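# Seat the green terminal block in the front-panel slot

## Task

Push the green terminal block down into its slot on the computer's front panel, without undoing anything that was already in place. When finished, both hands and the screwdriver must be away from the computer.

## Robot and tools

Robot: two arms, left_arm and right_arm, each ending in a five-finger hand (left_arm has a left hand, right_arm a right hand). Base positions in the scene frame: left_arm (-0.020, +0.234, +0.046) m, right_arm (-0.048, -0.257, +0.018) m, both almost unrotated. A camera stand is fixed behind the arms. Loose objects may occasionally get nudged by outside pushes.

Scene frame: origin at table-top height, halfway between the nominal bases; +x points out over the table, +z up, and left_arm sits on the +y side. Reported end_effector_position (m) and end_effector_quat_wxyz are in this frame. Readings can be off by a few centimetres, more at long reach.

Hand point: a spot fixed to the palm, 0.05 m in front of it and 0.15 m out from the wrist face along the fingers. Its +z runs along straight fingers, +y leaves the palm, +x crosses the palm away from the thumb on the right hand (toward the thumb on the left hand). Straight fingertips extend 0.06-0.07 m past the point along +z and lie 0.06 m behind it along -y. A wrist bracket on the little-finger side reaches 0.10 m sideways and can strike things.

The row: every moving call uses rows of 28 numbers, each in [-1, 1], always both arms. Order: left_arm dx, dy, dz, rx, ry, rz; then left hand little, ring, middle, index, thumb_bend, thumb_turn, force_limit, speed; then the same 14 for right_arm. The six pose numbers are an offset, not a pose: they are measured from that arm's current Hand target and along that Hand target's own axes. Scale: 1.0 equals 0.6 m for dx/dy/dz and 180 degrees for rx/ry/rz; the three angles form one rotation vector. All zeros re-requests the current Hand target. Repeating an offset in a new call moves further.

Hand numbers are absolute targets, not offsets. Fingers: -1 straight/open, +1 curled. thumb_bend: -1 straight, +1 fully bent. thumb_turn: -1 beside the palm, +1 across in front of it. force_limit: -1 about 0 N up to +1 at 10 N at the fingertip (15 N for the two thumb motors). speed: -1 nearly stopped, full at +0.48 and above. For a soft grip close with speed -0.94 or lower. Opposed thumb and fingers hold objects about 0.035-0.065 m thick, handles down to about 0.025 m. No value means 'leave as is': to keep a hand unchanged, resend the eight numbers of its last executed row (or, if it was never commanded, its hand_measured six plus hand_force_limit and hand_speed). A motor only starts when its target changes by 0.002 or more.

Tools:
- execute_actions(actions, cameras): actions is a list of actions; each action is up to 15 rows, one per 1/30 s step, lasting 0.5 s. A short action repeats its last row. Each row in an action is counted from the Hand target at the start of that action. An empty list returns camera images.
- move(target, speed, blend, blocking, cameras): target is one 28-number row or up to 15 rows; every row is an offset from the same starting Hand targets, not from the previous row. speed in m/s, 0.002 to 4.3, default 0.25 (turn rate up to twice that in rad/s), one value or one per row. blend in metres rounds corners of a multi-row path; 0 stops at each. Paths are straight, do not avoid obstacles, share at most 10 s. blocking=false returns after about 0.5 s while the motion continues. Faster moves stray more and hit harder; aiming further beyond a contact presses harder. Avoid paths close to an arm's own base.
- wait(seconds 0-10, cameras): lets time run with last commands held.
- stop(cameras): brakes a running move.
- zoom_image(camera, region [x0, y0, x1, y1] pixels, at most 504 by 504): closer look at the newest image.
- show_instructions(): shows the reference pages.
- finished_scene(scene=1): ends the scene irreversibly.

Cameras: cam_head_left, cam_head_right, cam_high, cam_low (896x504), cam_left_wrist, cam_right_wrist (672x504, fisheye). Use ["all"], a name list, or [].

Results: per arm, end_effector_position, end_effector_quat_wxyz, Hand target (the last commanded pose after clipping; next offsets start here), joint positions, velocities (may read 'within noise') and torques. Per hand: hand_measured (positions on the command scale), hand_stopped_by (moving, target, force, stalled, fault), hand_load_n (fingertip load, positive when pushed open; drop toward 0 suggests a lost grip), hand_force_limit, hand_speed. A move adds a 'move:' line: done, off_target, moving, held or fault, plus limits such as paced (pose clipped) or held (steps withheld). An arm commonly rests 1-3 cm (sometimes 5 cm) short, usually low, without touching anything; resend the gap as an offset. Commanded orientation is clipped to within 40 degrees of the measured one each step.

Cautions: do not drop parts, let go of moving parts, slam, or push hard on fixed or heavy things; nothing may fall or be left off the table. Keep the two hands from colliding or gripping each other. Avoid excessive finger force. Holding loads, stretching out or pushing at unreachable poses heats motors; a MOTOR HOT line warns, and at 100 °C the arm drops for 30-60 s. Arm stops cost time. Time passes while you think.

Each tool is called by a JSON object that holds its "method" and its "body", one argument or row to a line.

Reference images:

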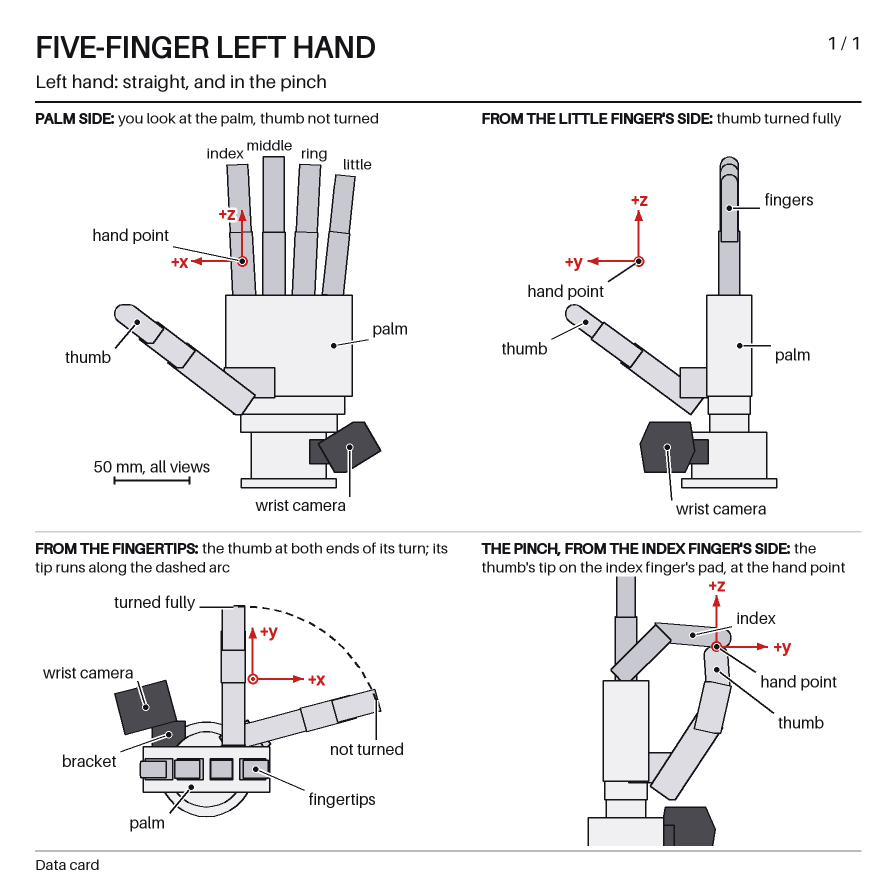

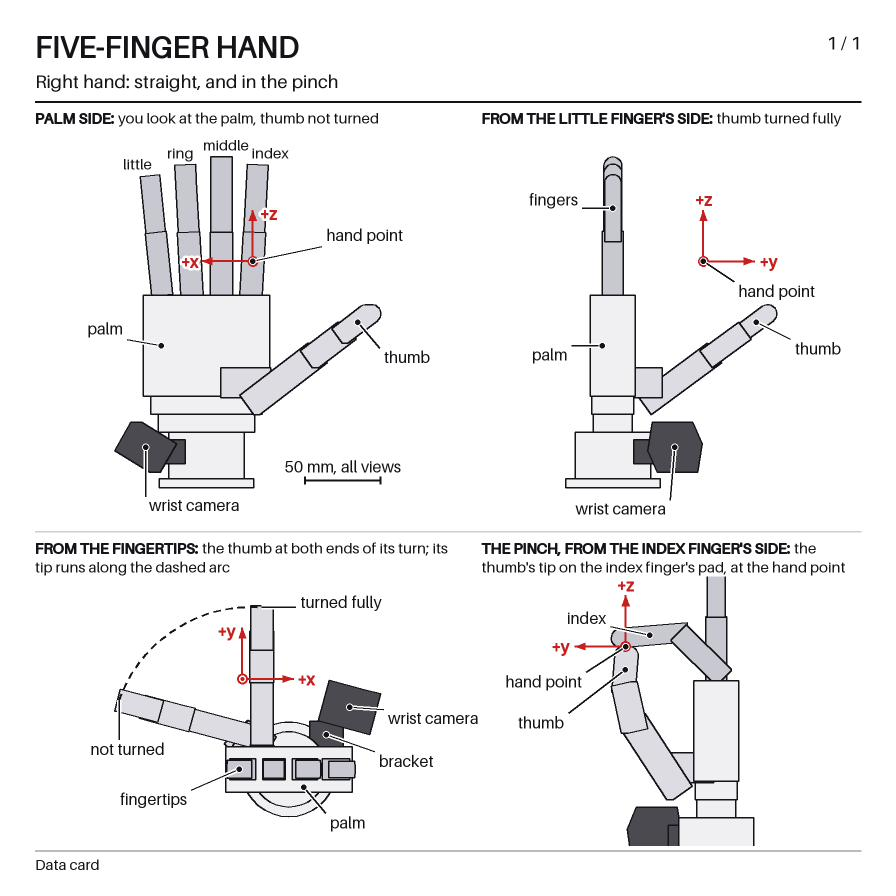

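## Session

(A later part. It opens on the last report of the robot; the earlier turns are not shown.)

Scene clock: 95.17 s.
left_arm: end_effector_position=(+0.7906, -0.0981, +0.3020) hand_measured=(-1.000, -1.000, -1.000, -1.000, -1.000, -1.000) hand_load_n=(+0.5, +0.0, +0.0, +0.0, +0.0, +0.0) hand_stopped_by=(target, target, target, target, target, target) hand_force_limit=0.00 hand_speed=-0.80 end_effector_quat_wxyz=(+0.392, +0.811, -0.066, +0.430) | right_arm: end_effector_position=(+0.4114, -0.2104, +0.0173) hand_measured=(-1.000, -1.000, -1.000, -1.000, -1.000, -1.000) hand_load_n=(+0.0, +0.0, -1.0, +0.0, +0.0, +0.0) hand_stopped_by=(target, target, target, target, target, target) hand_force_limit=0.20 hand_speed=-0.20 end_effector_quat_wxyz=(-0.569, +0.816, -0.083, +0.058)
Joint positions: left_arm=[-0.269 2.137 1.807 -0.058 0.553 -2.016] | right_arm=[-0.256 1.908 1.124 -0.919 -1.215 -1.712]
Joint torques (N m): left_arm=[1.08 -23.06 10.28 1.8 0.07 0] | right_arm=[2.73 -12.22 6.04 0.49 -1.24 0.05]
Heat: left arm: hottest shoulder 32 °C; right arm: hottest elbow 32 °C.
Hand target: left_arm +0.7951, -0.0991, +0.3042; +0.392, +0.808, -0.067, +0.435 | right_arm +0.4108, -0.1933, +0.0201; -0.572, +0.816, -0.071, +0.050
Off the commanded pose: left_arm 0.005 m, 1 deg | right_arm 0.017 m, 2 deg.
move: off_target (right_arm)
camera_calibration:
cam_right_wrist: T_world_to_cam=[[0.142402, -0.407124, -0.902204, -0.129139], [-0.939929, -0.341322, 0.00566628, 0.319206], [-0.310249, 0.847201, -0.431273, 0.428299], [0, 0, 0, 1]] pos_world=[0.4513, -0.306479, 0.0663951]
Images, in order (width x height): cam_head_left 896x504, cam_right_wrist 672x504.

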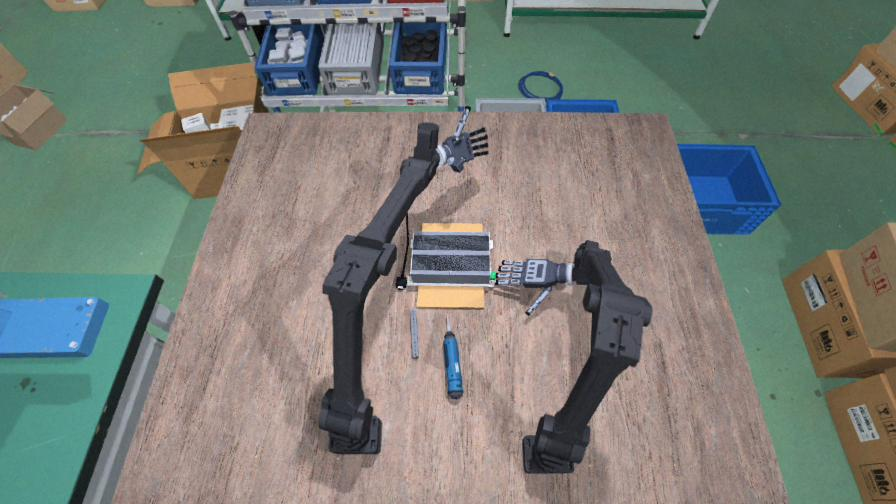

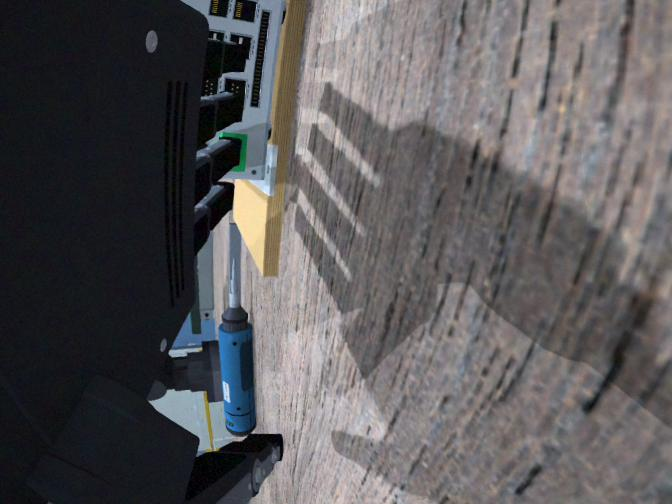

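{"method": "move", "body": {
  "target": [0,0,0,0,0,0,-1,-1,-1,-1,-1,-1,0,-0.8,-0.0035,-0.0067,0.0185,0,0,0,-1,-1,-1,-1,-1,-1,0.2,-0.2],
  "speed": 0.03,
  "cameras": ["cam_head_left","cam_right_wrist"]
}}

{"method": "zoom_image", "body": {
  "camera": "cam_right_wrist",
  "region": [180, 60, 340, 220]
}}

{"method": "zoom_image", "body": {
  "camera": "cam_head_left",
  "region": [460, 215, 560, 315]
}}

Scene clock: 96.50 s.
left_arm: end_effector_position=(+0.7906, -0.0981, +0.3020) hand_measured=(-1.000, -1.000, -1.000, -1.000, -1.000, -1.000) hand_load_n=(+0.0, +0.0, +0.0, +0.0, +0.0, +0.0) hand_stopped_by=(target, target, target, target, target, target) hand_force_limit=0.00 hand_speed=-0.80 end_effector_quat_wxyz=(+0.392, +0.811, -0.066, +0.430) | right_arm: end_effector_position=(+0.4125, -0.2088, +0.0178) hand_measured=(-1.000, -1.000, -1.000, -1.000, -1.000, -1.000) hand_load_n=(+0.0, +0.0, -2.0, +0.0, +0.0, +0.0) hand_stopped_by=(target, target, target, target, target, target) hand_force_limit=0.20 hand_speed=-0.20 end_effector_quat_wxyz=(-0.567, +0.816, -0.090, +0.064)
Joint positions: left_arm=[-0.269 2.137 1.807 -0.058 0.553 -2.016] | right_arm=[-0.252 1.89 1.1 -0.849 -1.215 -1.646]
Joint torques (N m): left_arm=[1.08 -23 10.28 1.8 0.07 0] | right_arm=[4.19 -11.93 6.08 0.58 -1.34 0.05]
Heat: left arm: hottest shoulder 32 °C; right arm: hottest elbow 32 °C.
Hand target: left_arm +0.7951, -0.0991, +0.3042; +0.392, +0.808, -0.067, +0.435 | right_arm +0.4108, -0.1813, +0.0201; -0.572, +0.816, -0.071, +0.050
Off the commanded pose: left_arm 0.005 m, 1 deg | right_arm 0.028 m, 3 deg.
move: off_target (right_arm)
camera_calibration:
cam_right_wrist: T_world_to_cam=[[0.136113, -0.412362, -0.900795, -0.126648], [-0.946439, -0.322847, 0.00478138, 0.327322], [-0.29279, 0.851896, -0.434219, 0.421319], [0, 0, 0, 1]] pos_world=[0.450387, -0.30547, 0.067296]
Images, in order (width x height): cam_head_left 896x504, cam_right_wrist 672x504.

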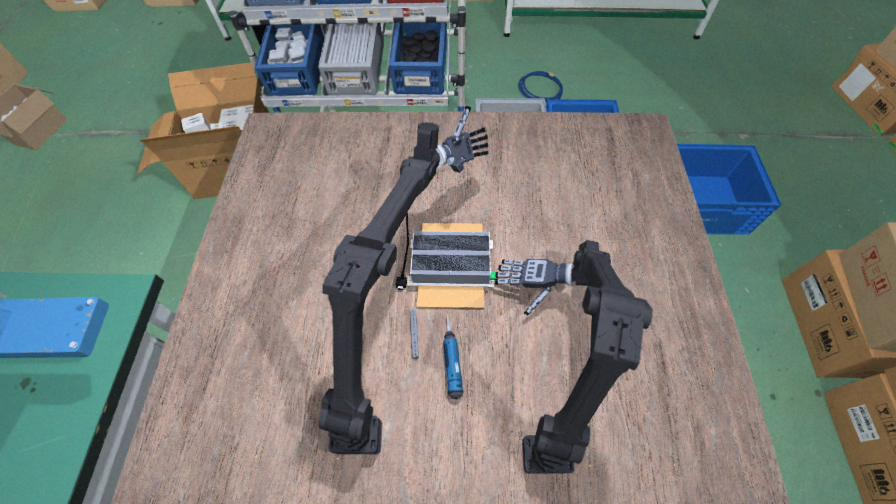

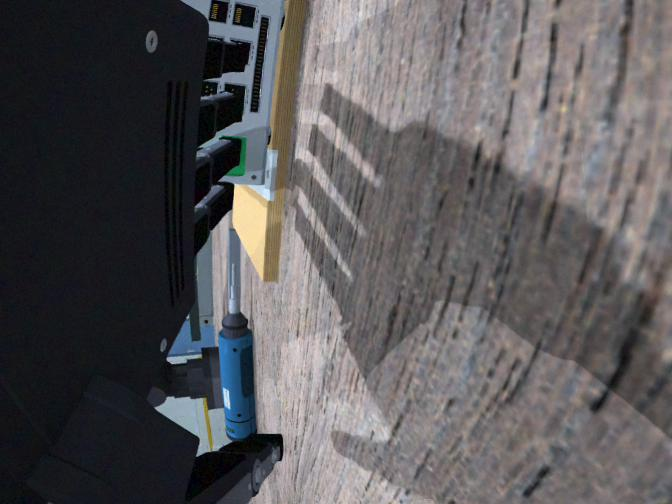

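Scaled by 3.150 from the camera's 672x504 image, which has a finer 960x720 frame.

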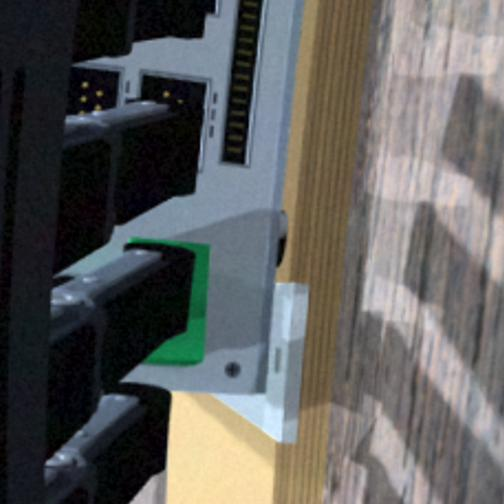

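Scaled by 5.040 from the camera's 896x504 image, which has a finer 1280x720 frame.

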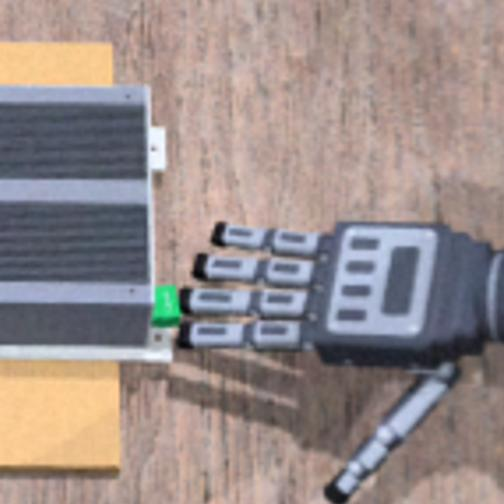

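{"method": "move", "body": {
  "target": [
    [0,0,0,0,0,0,-1,-1,-1,-1,-1,-1,0,-0.8,0.0058,0.0112,-0.0309,0,0,0,-1,-1,-1,-1,-1,-1,0.2,-0.2],
    [0,0,0,0,0,0,-1,-1,-1,-1,-1,-1,0,-0.8,0.0058,0.0112,-0.0309,0,-0.0209,-0.0076,-1,-1,-1,-1,-1,-1,0.2,-0.2]
  ],
  "speed": 0.05,
  "cameras": ["cam_head_left","cam_low","cam_right_wrist"]
}}

{"method": "zoom_image", "body": {
  "camera": "cam_right_wrist",
  "region": [180, 60, 340, 220]
}}

{"method": "zoom_image", "body": {
  "camera": "cam_head_left",
  "region": [460, 215, 560, 315]
}}

{"method": "zoom_image", "body": {
  "camera": "cam_low",
  "region": [270, 310, 350, 360]
}}

Scene clock: 99.53 s.
left_arm: end_effector_position=(+0.7906, -0.0981, +0.3020) hand_measured=(-1.000, -1.000, -1.000, -1.000, -1.000, -1.000) hand_load_n=(+0.0, +0.0, +0.0, +0.0, +0.0, +0.0) hand_stopped_by=(target, target, target, target, target, target) hand_force_limit=0.00 hand_speed=-0.80 end_effector_quat_wxyz=(+0.392, +0.811, -0.066, +0.430) | right_arm: end_effector_position=(+0.4043, -0.2097, +0.0223) hand_measured=(-1.000, -1.000, -1.000, -1.000, -1.000, -1.000) hand_load_n=(+0.0, +0.0, -0.5, +0.0, +0.0, -0.5) hand_stopped_by=(target, target, target, target, target, target) hand_force_limit=0.20 hand_speed=-0.20 end_effector_quat_wxyz=(-0.574, +0.816, -0.057, +0.036)
Joint positions: left_arm=[-0.269 2.137 1.807 -0.058 0.553 -2.016] | right_arm=[-0.253 1.94 1.182 -1.126 -1.206 -1.898]
Joint torques (N m): left_arm=[1.08 -23 10.28 1.81 0.07 0] | right_arm=[1.9 -10.75 8.58 -0.57 -0.8 -0.18]
Heat: left arm: hottest shoulder 32 °C; right arm: hottest elbow 32 °C.
Hand target: left_arm +0.7951, -0.0991, +0.3042; +0.392, +0.808, -0.067, +0.435 | right_arm +0.4108, -0.2012, +0.0201; -0.573, +0.818, -0.043, +0.030
Off the commanded pose: left_arm 0.005 m, 1 deg | right_arm 0.011 m, 2 deg.
move: off_target (right_arm)
camera_calibration:
cam_right_wrist: T_world_to_cam=[[0.165002, -0.38975, -0.906018, -0.128676], [-0.914307, -0.404948, 0.00768844, 0.289018], [-0.369887, 0.827111, -0.423168, 0.447334], [0, 0, 0, 1]] pos_world=[0.450946, -0.303109, 0.0704923]
Images, in order (width x height): cam_head_left 896x504, cam_low 896x504, cam_right_wrist 672x504.

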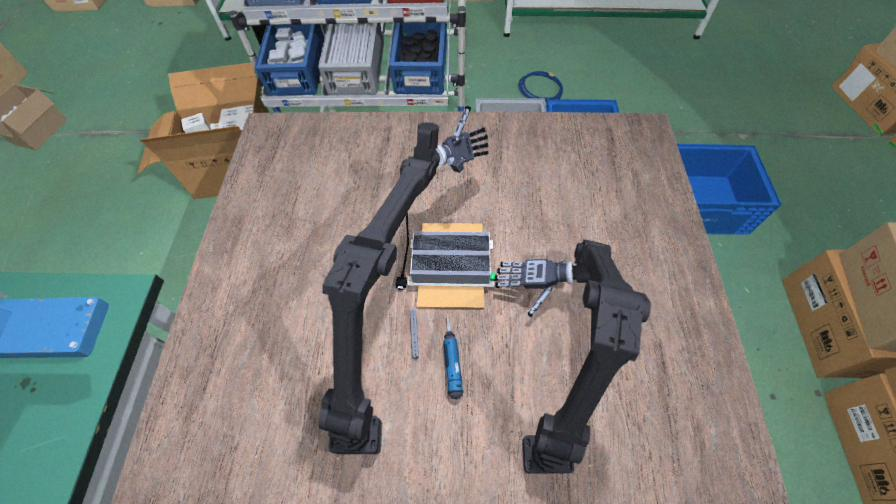

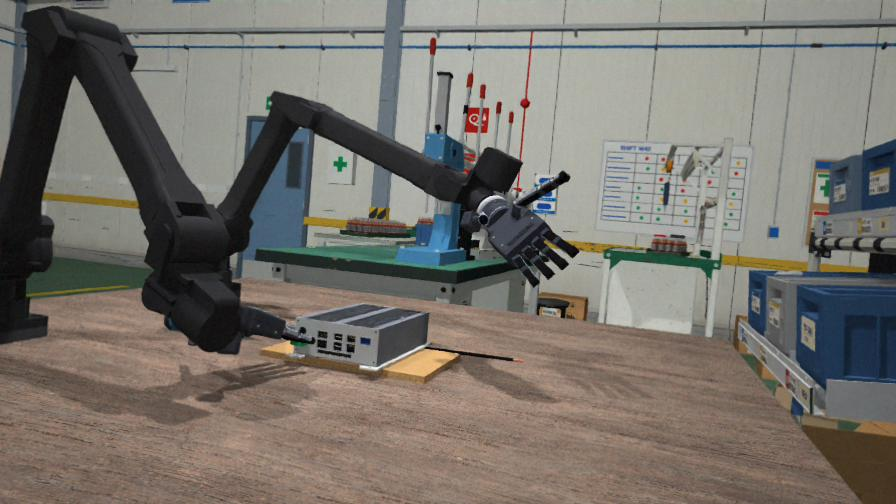

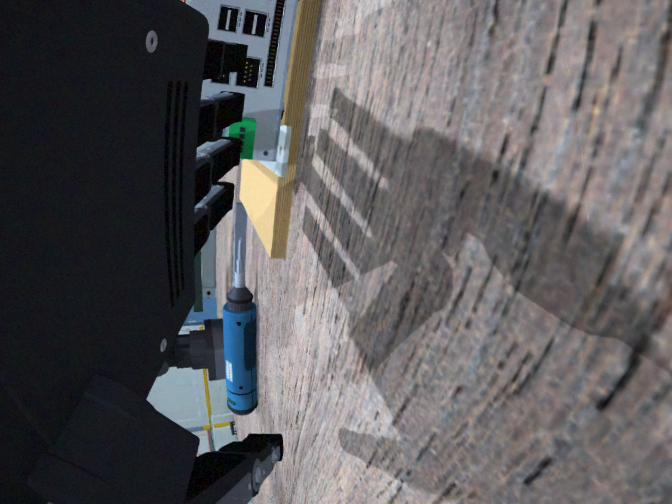

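Scaled by 3.150 from the camera's 672x504 image, which has a finer 960x720 frame.

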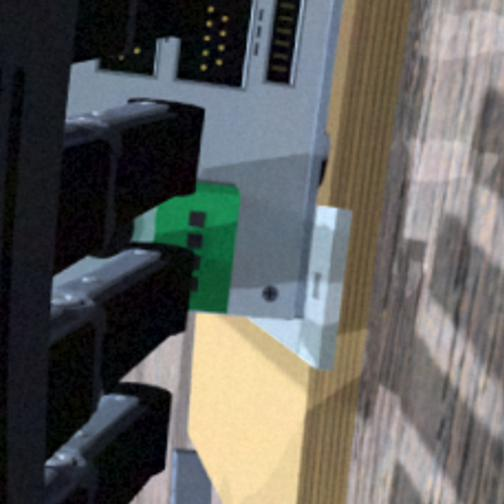

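Scaled by 5.040 from the camera's 896x504 image, which has a finer 1280x720 frame.

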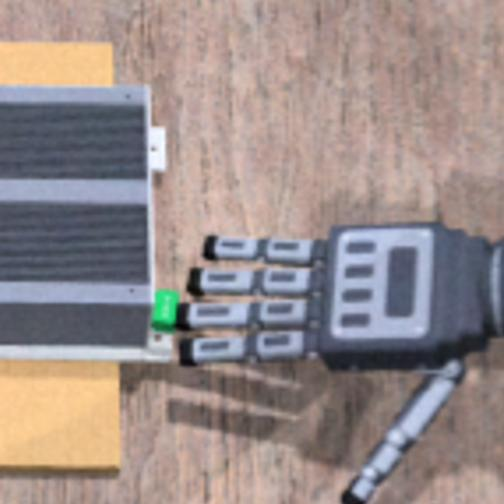

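Scaled by 6.300 from the camera's 896x504 image, which has a finer 1280x720 frame.

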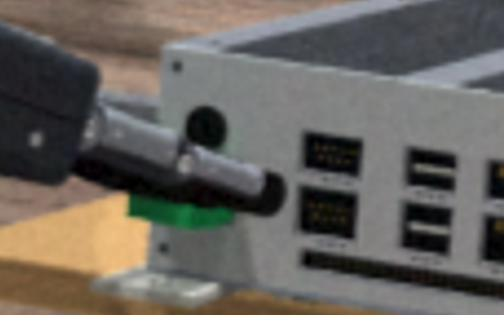

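{"method": "move", "body": {
  "target": [0,0,0,0,0,0,-1,-1,-1,-1,-1,-1,0,-0.8,0.0035,0.0113,-0.0312,0,0,0,-1,-1,-1,-1,-1,-1,0.2,-0.2],
  "speed": 0.06,
  "cameras": ["cam_head_left","cam_low","cam_right_wrist"]
}}

{"method": "zoom_image", "body": {
  "camera": "cam_right_wrist",
  "region": [180, 60, 340, 220]
}}

{"method": "zoom_image", "body": {
  "camera": "cam_head_left",
  "region": [460, 215, 560, 315]
}}

{"method": "zoom_image", "body": {
  "camera": "cam_low",
  "region": [270, 310, 350, 360]
}}

Scene clock: 101.07 s.
left_arm: end_effector_position=(+0.7906, -0.0981, +0.3020) hand_measured=(-1.000, -1.000, -1.000, -1.000, -1.000, -1.000) hand_load_n=(+0.0, +0.0, +0.0, +0.0, +0.0, +0.0) hand_stopped_by=(target, target, target, target, target, target) hand_force_limit=0.00 hand_speed=-0.80 end_effector_quat_wxyz=(+0.392, +0.811, -0.066, +0.430) | right_arm: end_effector_position=(+0.4001, -0.2120, +0.0218) hand_measured=(-1.000, -1.000, -1.000, -1.000, -1.000, -1.000) hand_load_n=(+0.0, +0.0, +0.0, +0.0, +0.0, +0.0) hand_stopped_by=(target, target, target, target, target, target) hand_force_limit=0.20 hand_speed=-0.20 end_effector_quat_wxyz=(-0.575, +0.817, -0.044, +0.022)
Joint positions: left_arm=[-0.269 2.137 1.807 -0.058 0.553 -2.016] | right_arm=[-0.256 1.967 1.215 -1.235 -1.193 -1.999]
Joint torques (N m): left_arm=[1.08 -23.06 10.29 1.8 0.07 0] | right_arm=[-0.67 -10.93 8.88 -0.57 -0.7 -0.21]
Heat: left arm: hottest shoulder 32 °C; right arm: hottest elbow 32 °C.
Hand target: left_arm +0.7951, -0.0991, +0.3042; +0.392, +0.808, -0.067, +0.435 | right_arm +0.4108, -0.2213, +0.0201; -0.573, +0.818, -0.043, +0.030
Off the commanded pose: left_arm 0.005 m, 1 deg | right_arm 0.014 m, 1 deg.
move: off_target (right_arm)
camera_calibration:
cam_right_wrist: T_world_to_cam=[[0.171699, -0.381275, -0.908377, -0.13015], [-0.89903, -0.437671, 0.0137723, 0.271055], [-0.402821, 0.814293, -0.417926, 0.457862], [0, 0, 0, 1]] pos_world=[0.450469, -0.303824, 0.0693939]
Images, in order (width x height): cam_head_left 896x504, cam_low 896x504, cam_right_wrist 672x504.

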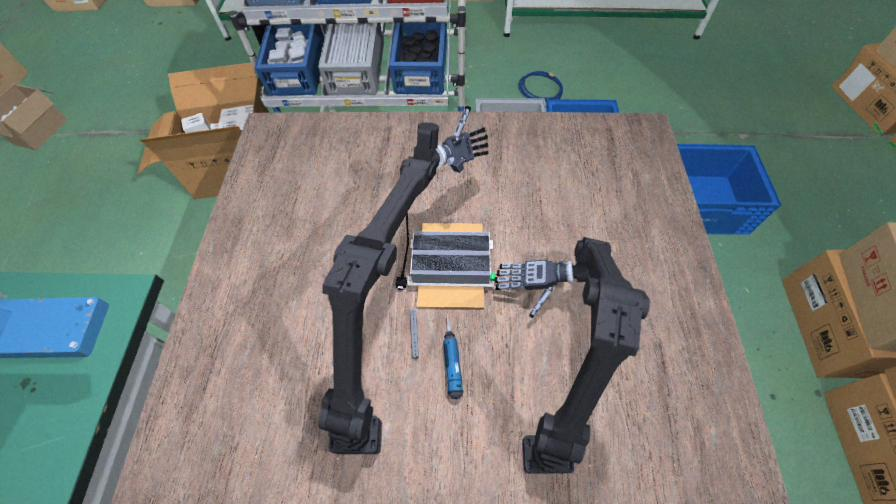

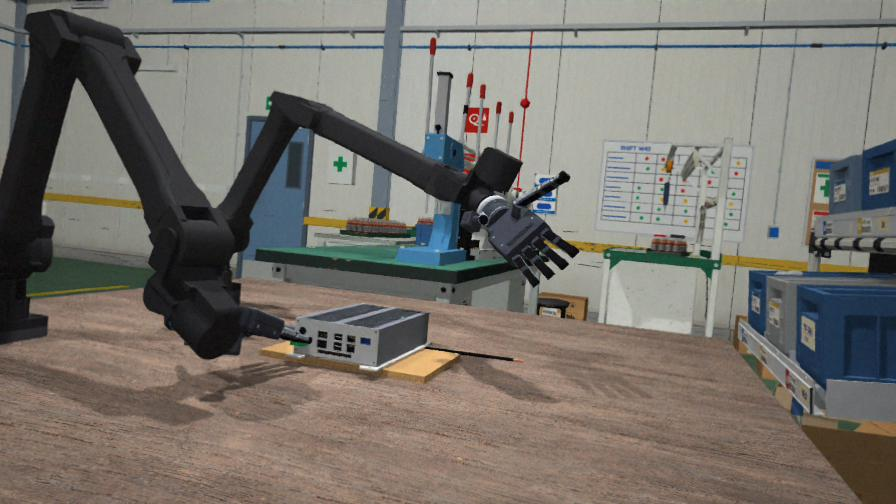

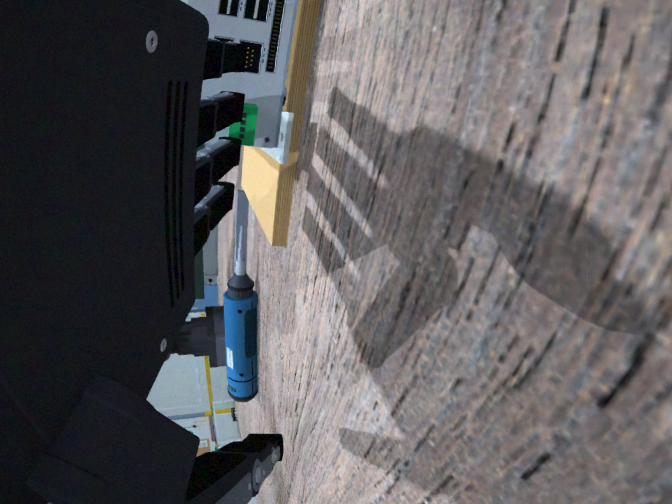

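Scaled by 3.150 from the camera's 672x504 image, which has a finer 960x720 frame.

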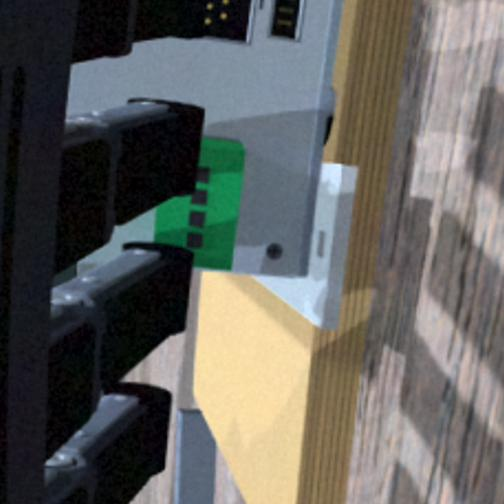

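Scaled by 5.040 from the camera's 896x504 image, which has a finer 1280x720 frame.

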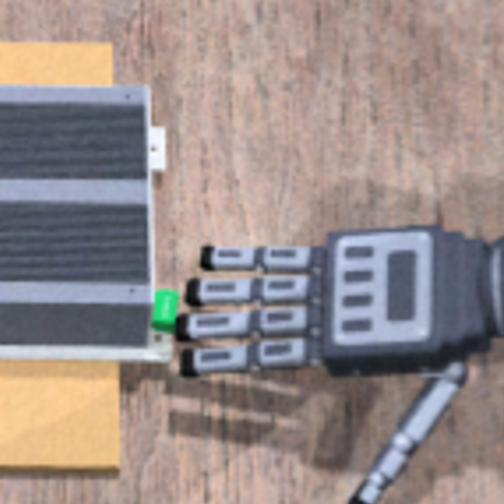

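Scaled by 6.300 from the camera's 896x504 image, which has a finer 1280x720 frame.

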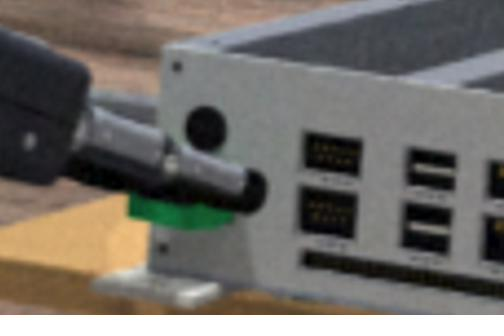

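{"method": "move", "body": {
  "target": [
    [0,0,0,0,0,0,-1,-1,-1,-1,-1,-1,0,-0.8,0.0052,0.0170,-0.0467,0,0,0,-1,-1,-1,-1,-1,-1,0.2,-0.2],
    [0,0,0,0,0,0,-1,-1,-1,-1,-1,-1,0,-0.8,-0.0131,-0.1447,-0.0898,0,0,0,-1,-1,-1,-1,-1,-1,0.2,-0.2]
  ],
  "speed": 0.12,
  "cameras": ["cam_head_left","cam_low","cam_right_wrist"]
}}

{"method": "zoom_image", "body": {
  "camera": "cam_right_wrist",
  "region": [310, 110, 410, 200]
}}

{"method": "zoom_image", "body": {
  "camera": "cam_low",
  "region": [270, 310, 350, 360]
}}

{"method": "zoom_image", "body": {
  "camera": "cam_head_left",
  "region": [460, 215, 560, 315]
}}

Scene clock: 103.73 s.
left_arm: end_effector_position=(+0.7906, -0.0981, +0.3020) hand_measured=(-1.000, -1.000, -1.000, -1.000, -1.000, -1.000) hand_load_n=(+0.0, +0.0, +0.0, -0.5, +0.0, +0.0) hand_stopped_by=(target, target, target, target, target, target) hand_force_limit=0.00 hand_speed=-0.80 end_effector_quat_wxyz=(+0.392, +0.811, -0.066, +0.430) | right_arm: end_effector_position=(+0.3893, -0.2387, +0.1109) hand_measured=(-1.000, -1.000, -1.000, -1.000, -1.000, -1.000) hand_load_n=(+0.0, +0.0, +0.0, +0.0, +0.0, +0.0) hand_stopped_by=(target, target, target, target, target, target) hand_force_limit=0.20 hand_speed=-0.20 end_effector_quat_wxyz=(-0.571, +0.819, -0.060, +0.019)
Joint positions: left_arm=[-0.269 2.137 1.807 -0.058 0.553 -2.016] | right_arm=[-0.315 1.832 1.285 -1.525 -1.163 -2.068]
Joint torques (N m): left_arm=[1.08 -23.06 10.28 1.8 0.07 0] | right_arm=[0.38 -11.81 10.09 -0.76 -0.95 -0.19]
Heat: left arm: hottest shoulder 32 °C; right arm: hottest elbow 32 °C.
Hand target: left_arm +0.7951, -0.0991, +0.3042; +0.392, +0.808, -0.067, +0.435 | right_arm +0.4007, -0.2415, +0.1201; -0.573, +0.818, -0.043, +0.030
Off the commanded pose: left_arm 0.005 m, 1 deg | right_arm 0.015 m, 2 deg.
joint sent to its limit (right arm) — joint 6 (wrist roll), lower limit. The joint targets still meet the commanded pose.
move: off_target (right_arm)
camera_calibration:
cam_right_wrist: T_world_to_cam=[[0.14079, -0.392031, -0.909115, -0.0480081], [-0.907923, -0.417287, 0.039338, 0.253877], [-0.394783, 0.819868, -0.414684, 0.51037], [0, 0, 0, 1]] pos_world=[0.438746, -0.331317, 0.158011]
Images, in order (width x height): cam_head_left 896x504, cam_low 896x504, cam_right_wrist 672x504.

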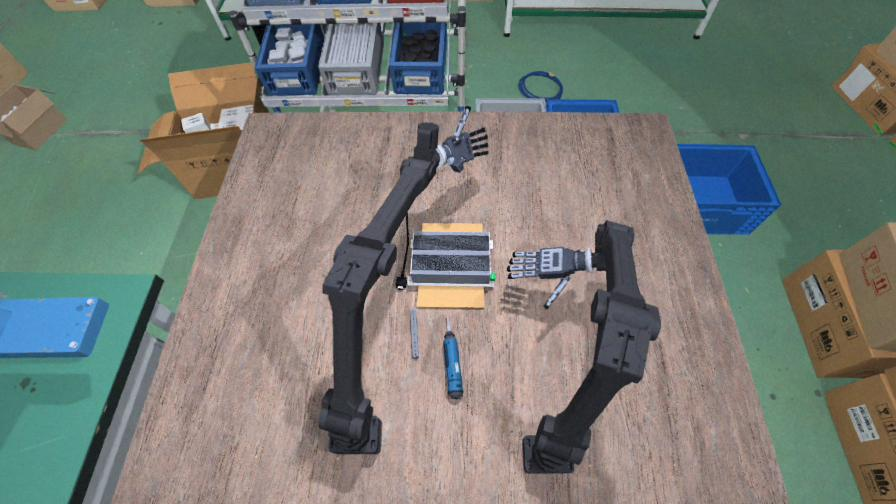

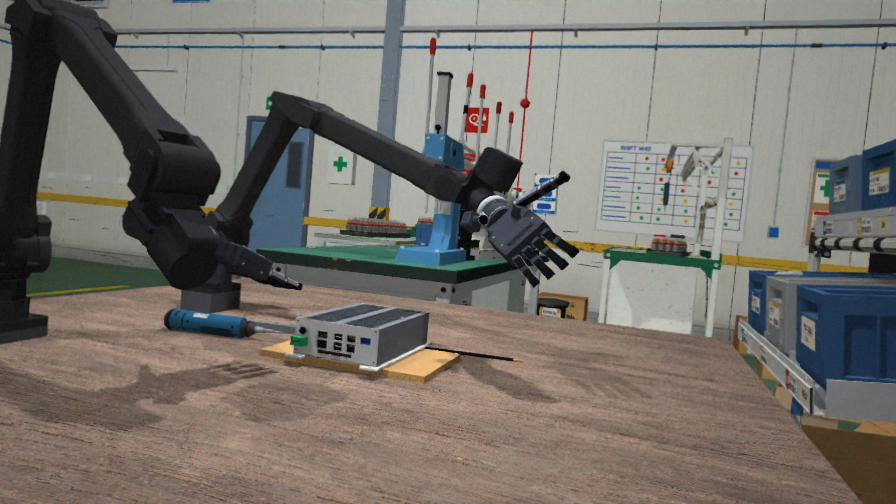

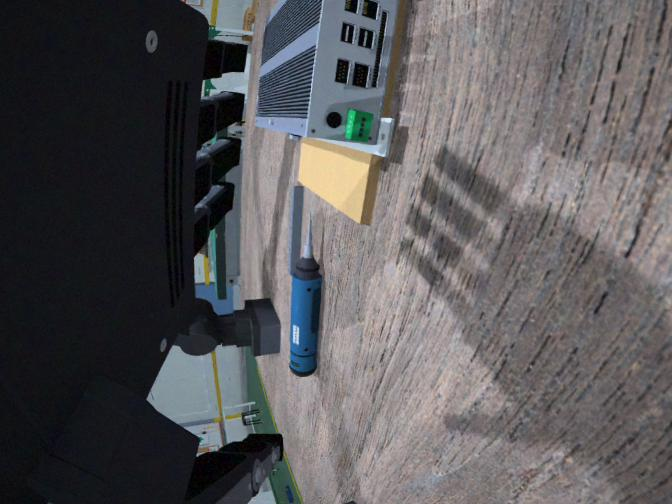

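Scaled by 5.040 from the camera's 672x504 image, which has a finer 960x720 frame.

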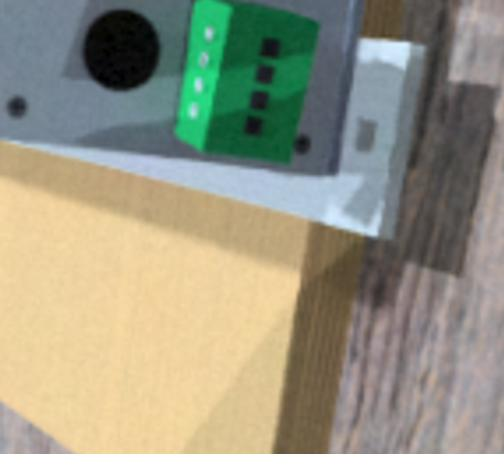

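Scaled by 6.300 from the camera's 896x504 image, which has a finer 1280x720 frame.

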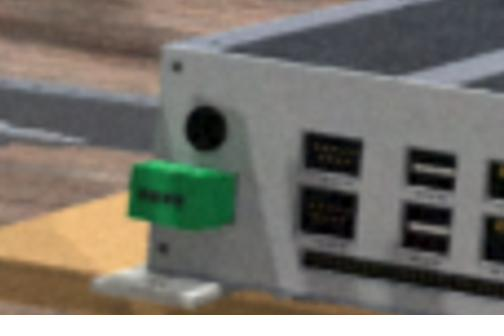

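Scaled by 5.040 from the camera's 896x504 image, which has a finer 1280x720 frame.

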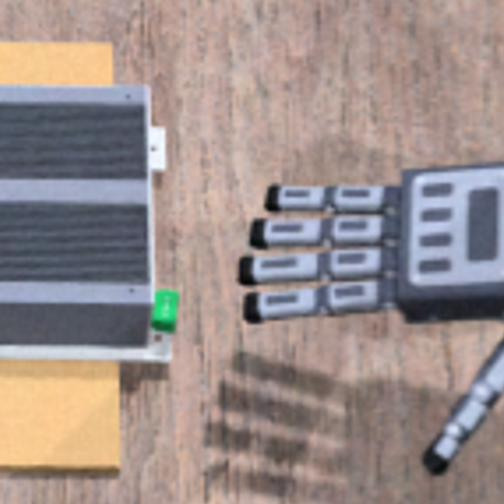

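{"method": "zoom_image", "body": {
  "camera": "cam_low",
  "region": [284, 328, 316, 350]
}}

{"method": "zoom_image", "body": {
  "camera": "cam_right_wrist",
  "region": [338, 100, 382, 148]
}}

{"method": "zoom_image", "body": {
  "camera": "cam_head_left",
  "region": [484, 266, 504, 290]
}}

Scaled by 15.750 from the camera's 896x504 image, which has a finer 1280x720 frame.

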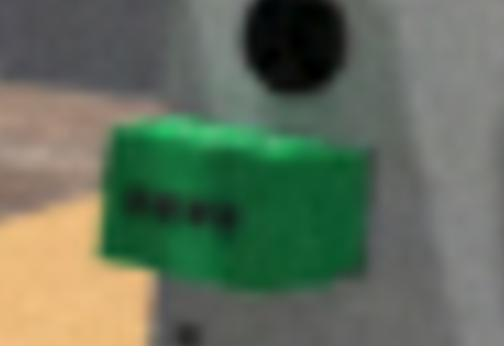

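Scaled by 10.500 from the camera's 672x504 image, which has a finer 960x720 frame.

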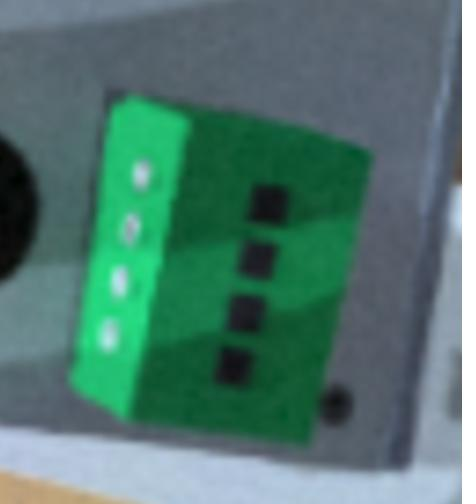

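Scaled by 21.000 from the camera's 896x504 image, which has a finer 1280x720 frame.

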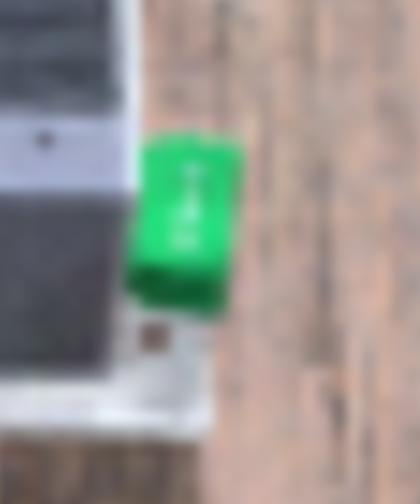

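{"method": "move", "body": {
  "target": [
    [0,0,0,0,0,0,-1,-1,-1,-1,-1,-1,0,-0.8,0.0193,0.1209,0.0577,0,0.0209,0.0076,-1,-1,-1,-1,-1,-1,0.2,-0.2],
    [0,0,0,0,0,0,-1,-1,-1,-1,-1,-1,0,-0.8,0.0163,0.1421,0.0951,0,0.0209,0.0076,-1,-1,-1,-1,-1,-1,0.2,-0.2]
  ],
  "speed": 0.08,
  "cameras": ["cam_head_left","cam_low","cam_right_wrist"]
}}

{"method": "zoom_image", "body": {
  "camera": "cam_right_wrist",
  "region": [180, 60, 340, 220]
}}

{"method": "zoom_image", "body": {
  "camera": "cam_head_left",
  "region": [460, 215, 560, 315]
}}

{"method": "zoom_image", "body": {
  "camera": "cam_low",
  "region": [270, 310, 350, 360]
}}

Scene clock: 107.53 s.
left_arm: end_effector_position=(+0.7906, -0.0981, +0.3020) hand_measured=(-1.000, -1.000, -1.000, -1.000, -1.000, -1.000) hand_load_n=(+0.0, +0.0, +0.0, +0.0, -0.5, +0.0) hand_stopped_by=(target, target, target, target, target, target) hand_force_limit=0.00 hand_speed=-0.80 end_effector_quat_wxyz=(+0.392, +0.811, -0.066, +0.430) | right_arm: end_effector_position=(+0.4157, -0.2250, +0.0266) hand_measured=(-1.000, -1.000, -1.000, -1.000, -1.000, -1.000) hand_load_n=(+0.0, +0.0, -0.5, +0.0, +0.0, +0.0) hand_stopped_by=(target, target, target, target, target, target) hand_force_limit=0.20 hand_speed=-0.20 end_effector_quat_wxyz=(-0.569, +0.817, -0.068, +0.061)
Joint positions: left_arm=[-0.269 2.137 1.807 -0.058 0.553 -2.016] | right_arm=[-0.281 1.924 1.182 -1.066 -1.209 -1.848]
Joint torques (N m): left_arm=[1.08 -23 10.28 1.8 0.07 0] | right_arm=[1.14 -11.05 6.11 0.25 -1.09 0.04]
Heat: left arm: hottest shoulder 32 °C; right arm: hottest elbow 33 °C.
Hand target: left_arm +0.7951, -0.0991, +0.3042; +0.392, +0.808, -0.067, +0.435 | right_arm +0.4131, -0.2181, +0.0205; -0.572, +0.816, -0.071, +0.050
Off the commanded pose: left_arm 0.005 m, 1 deg | right_arm 0.010 m, 1 deg.
move: done
camera_calibration:
cam_right_wrist: T_world_to_cam=[[0.17113, -0.406262, -0.897589, -0.13913], [-0.932003, -0.362189, -0.0137592, 0.310734], [-0.319507, 0.83891, -0.440619, 0.448215], [0, 0, 0, 1]] pos_world=[0.456622, -0.319991, 0.0768864]
Images, in order (width x height): cam_head_left 896x504, cam_low 896x504, cam_right_wrist 672x504.

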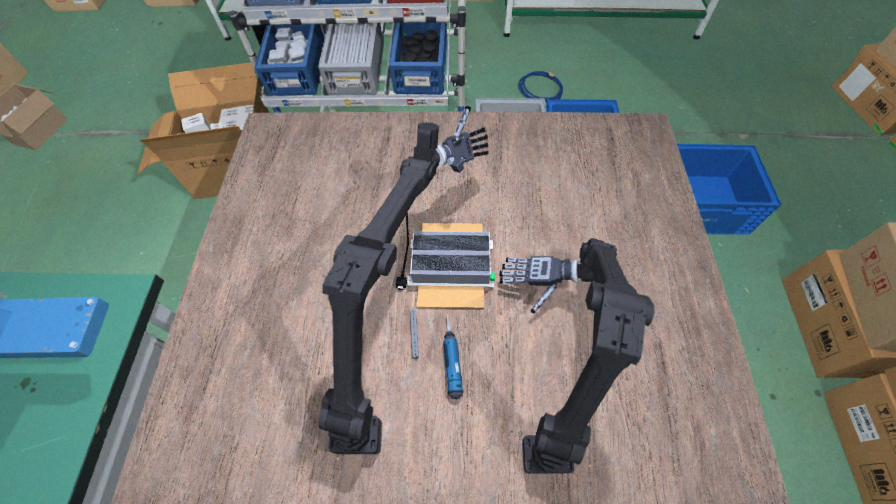

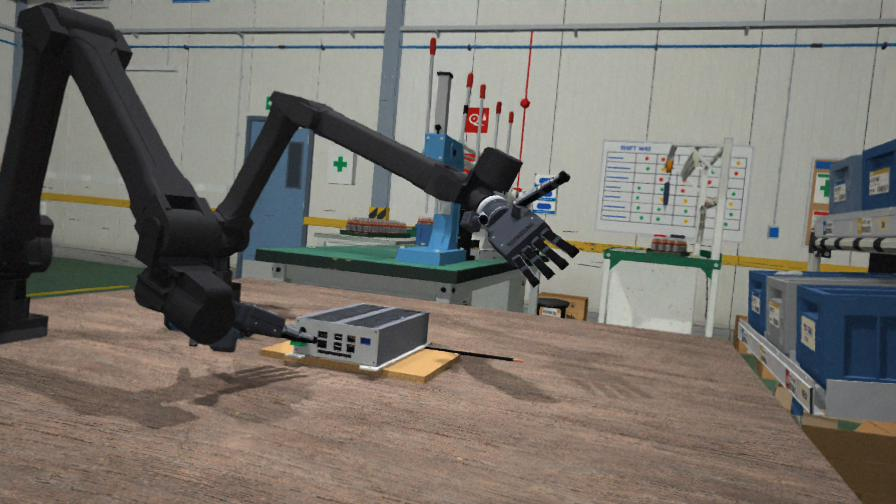

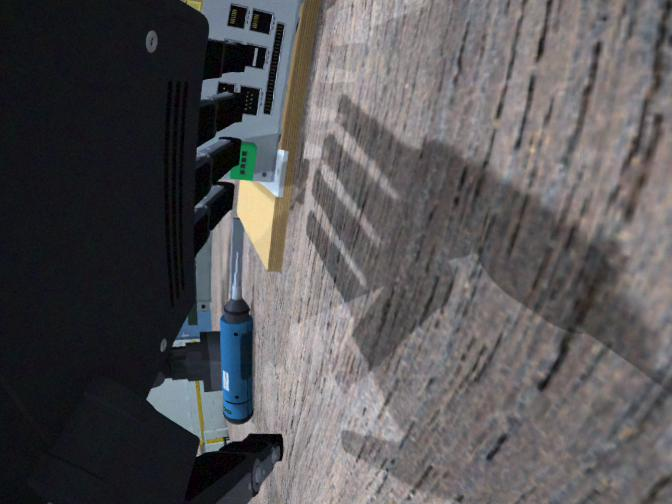

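Scaled by 3.150 from the camera's 672x504 image, which has a finer 960x720 frame.

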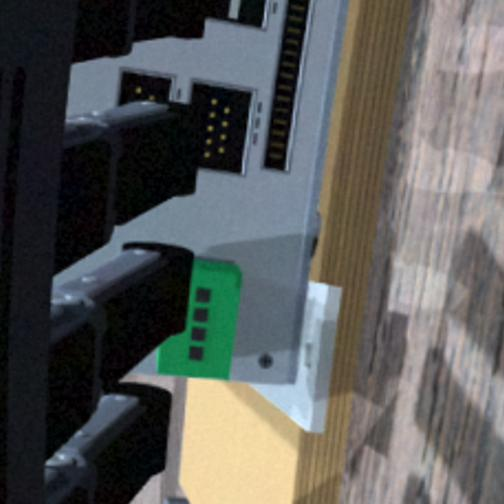

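Scaled by 5.040 from the camera's 896x504 image, which has a finer 1280x720 frame.

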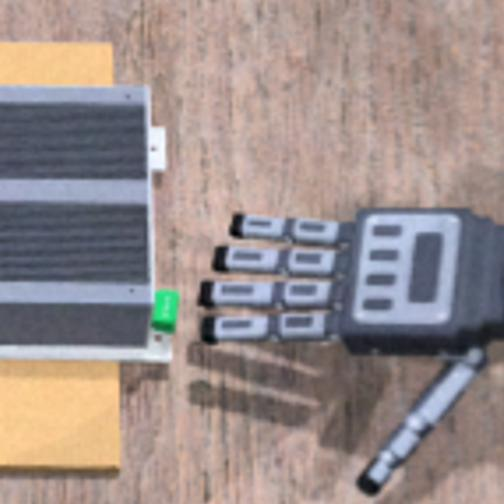

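Scaled by 6.300 from the camera's 896x504 image, which has a finer 1280x720 frame.

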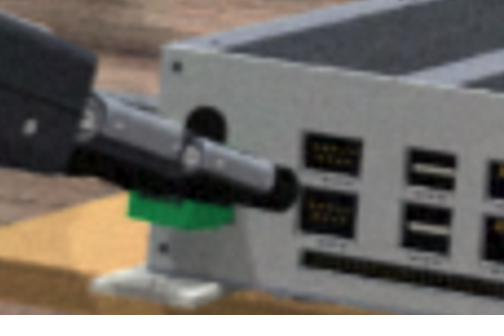

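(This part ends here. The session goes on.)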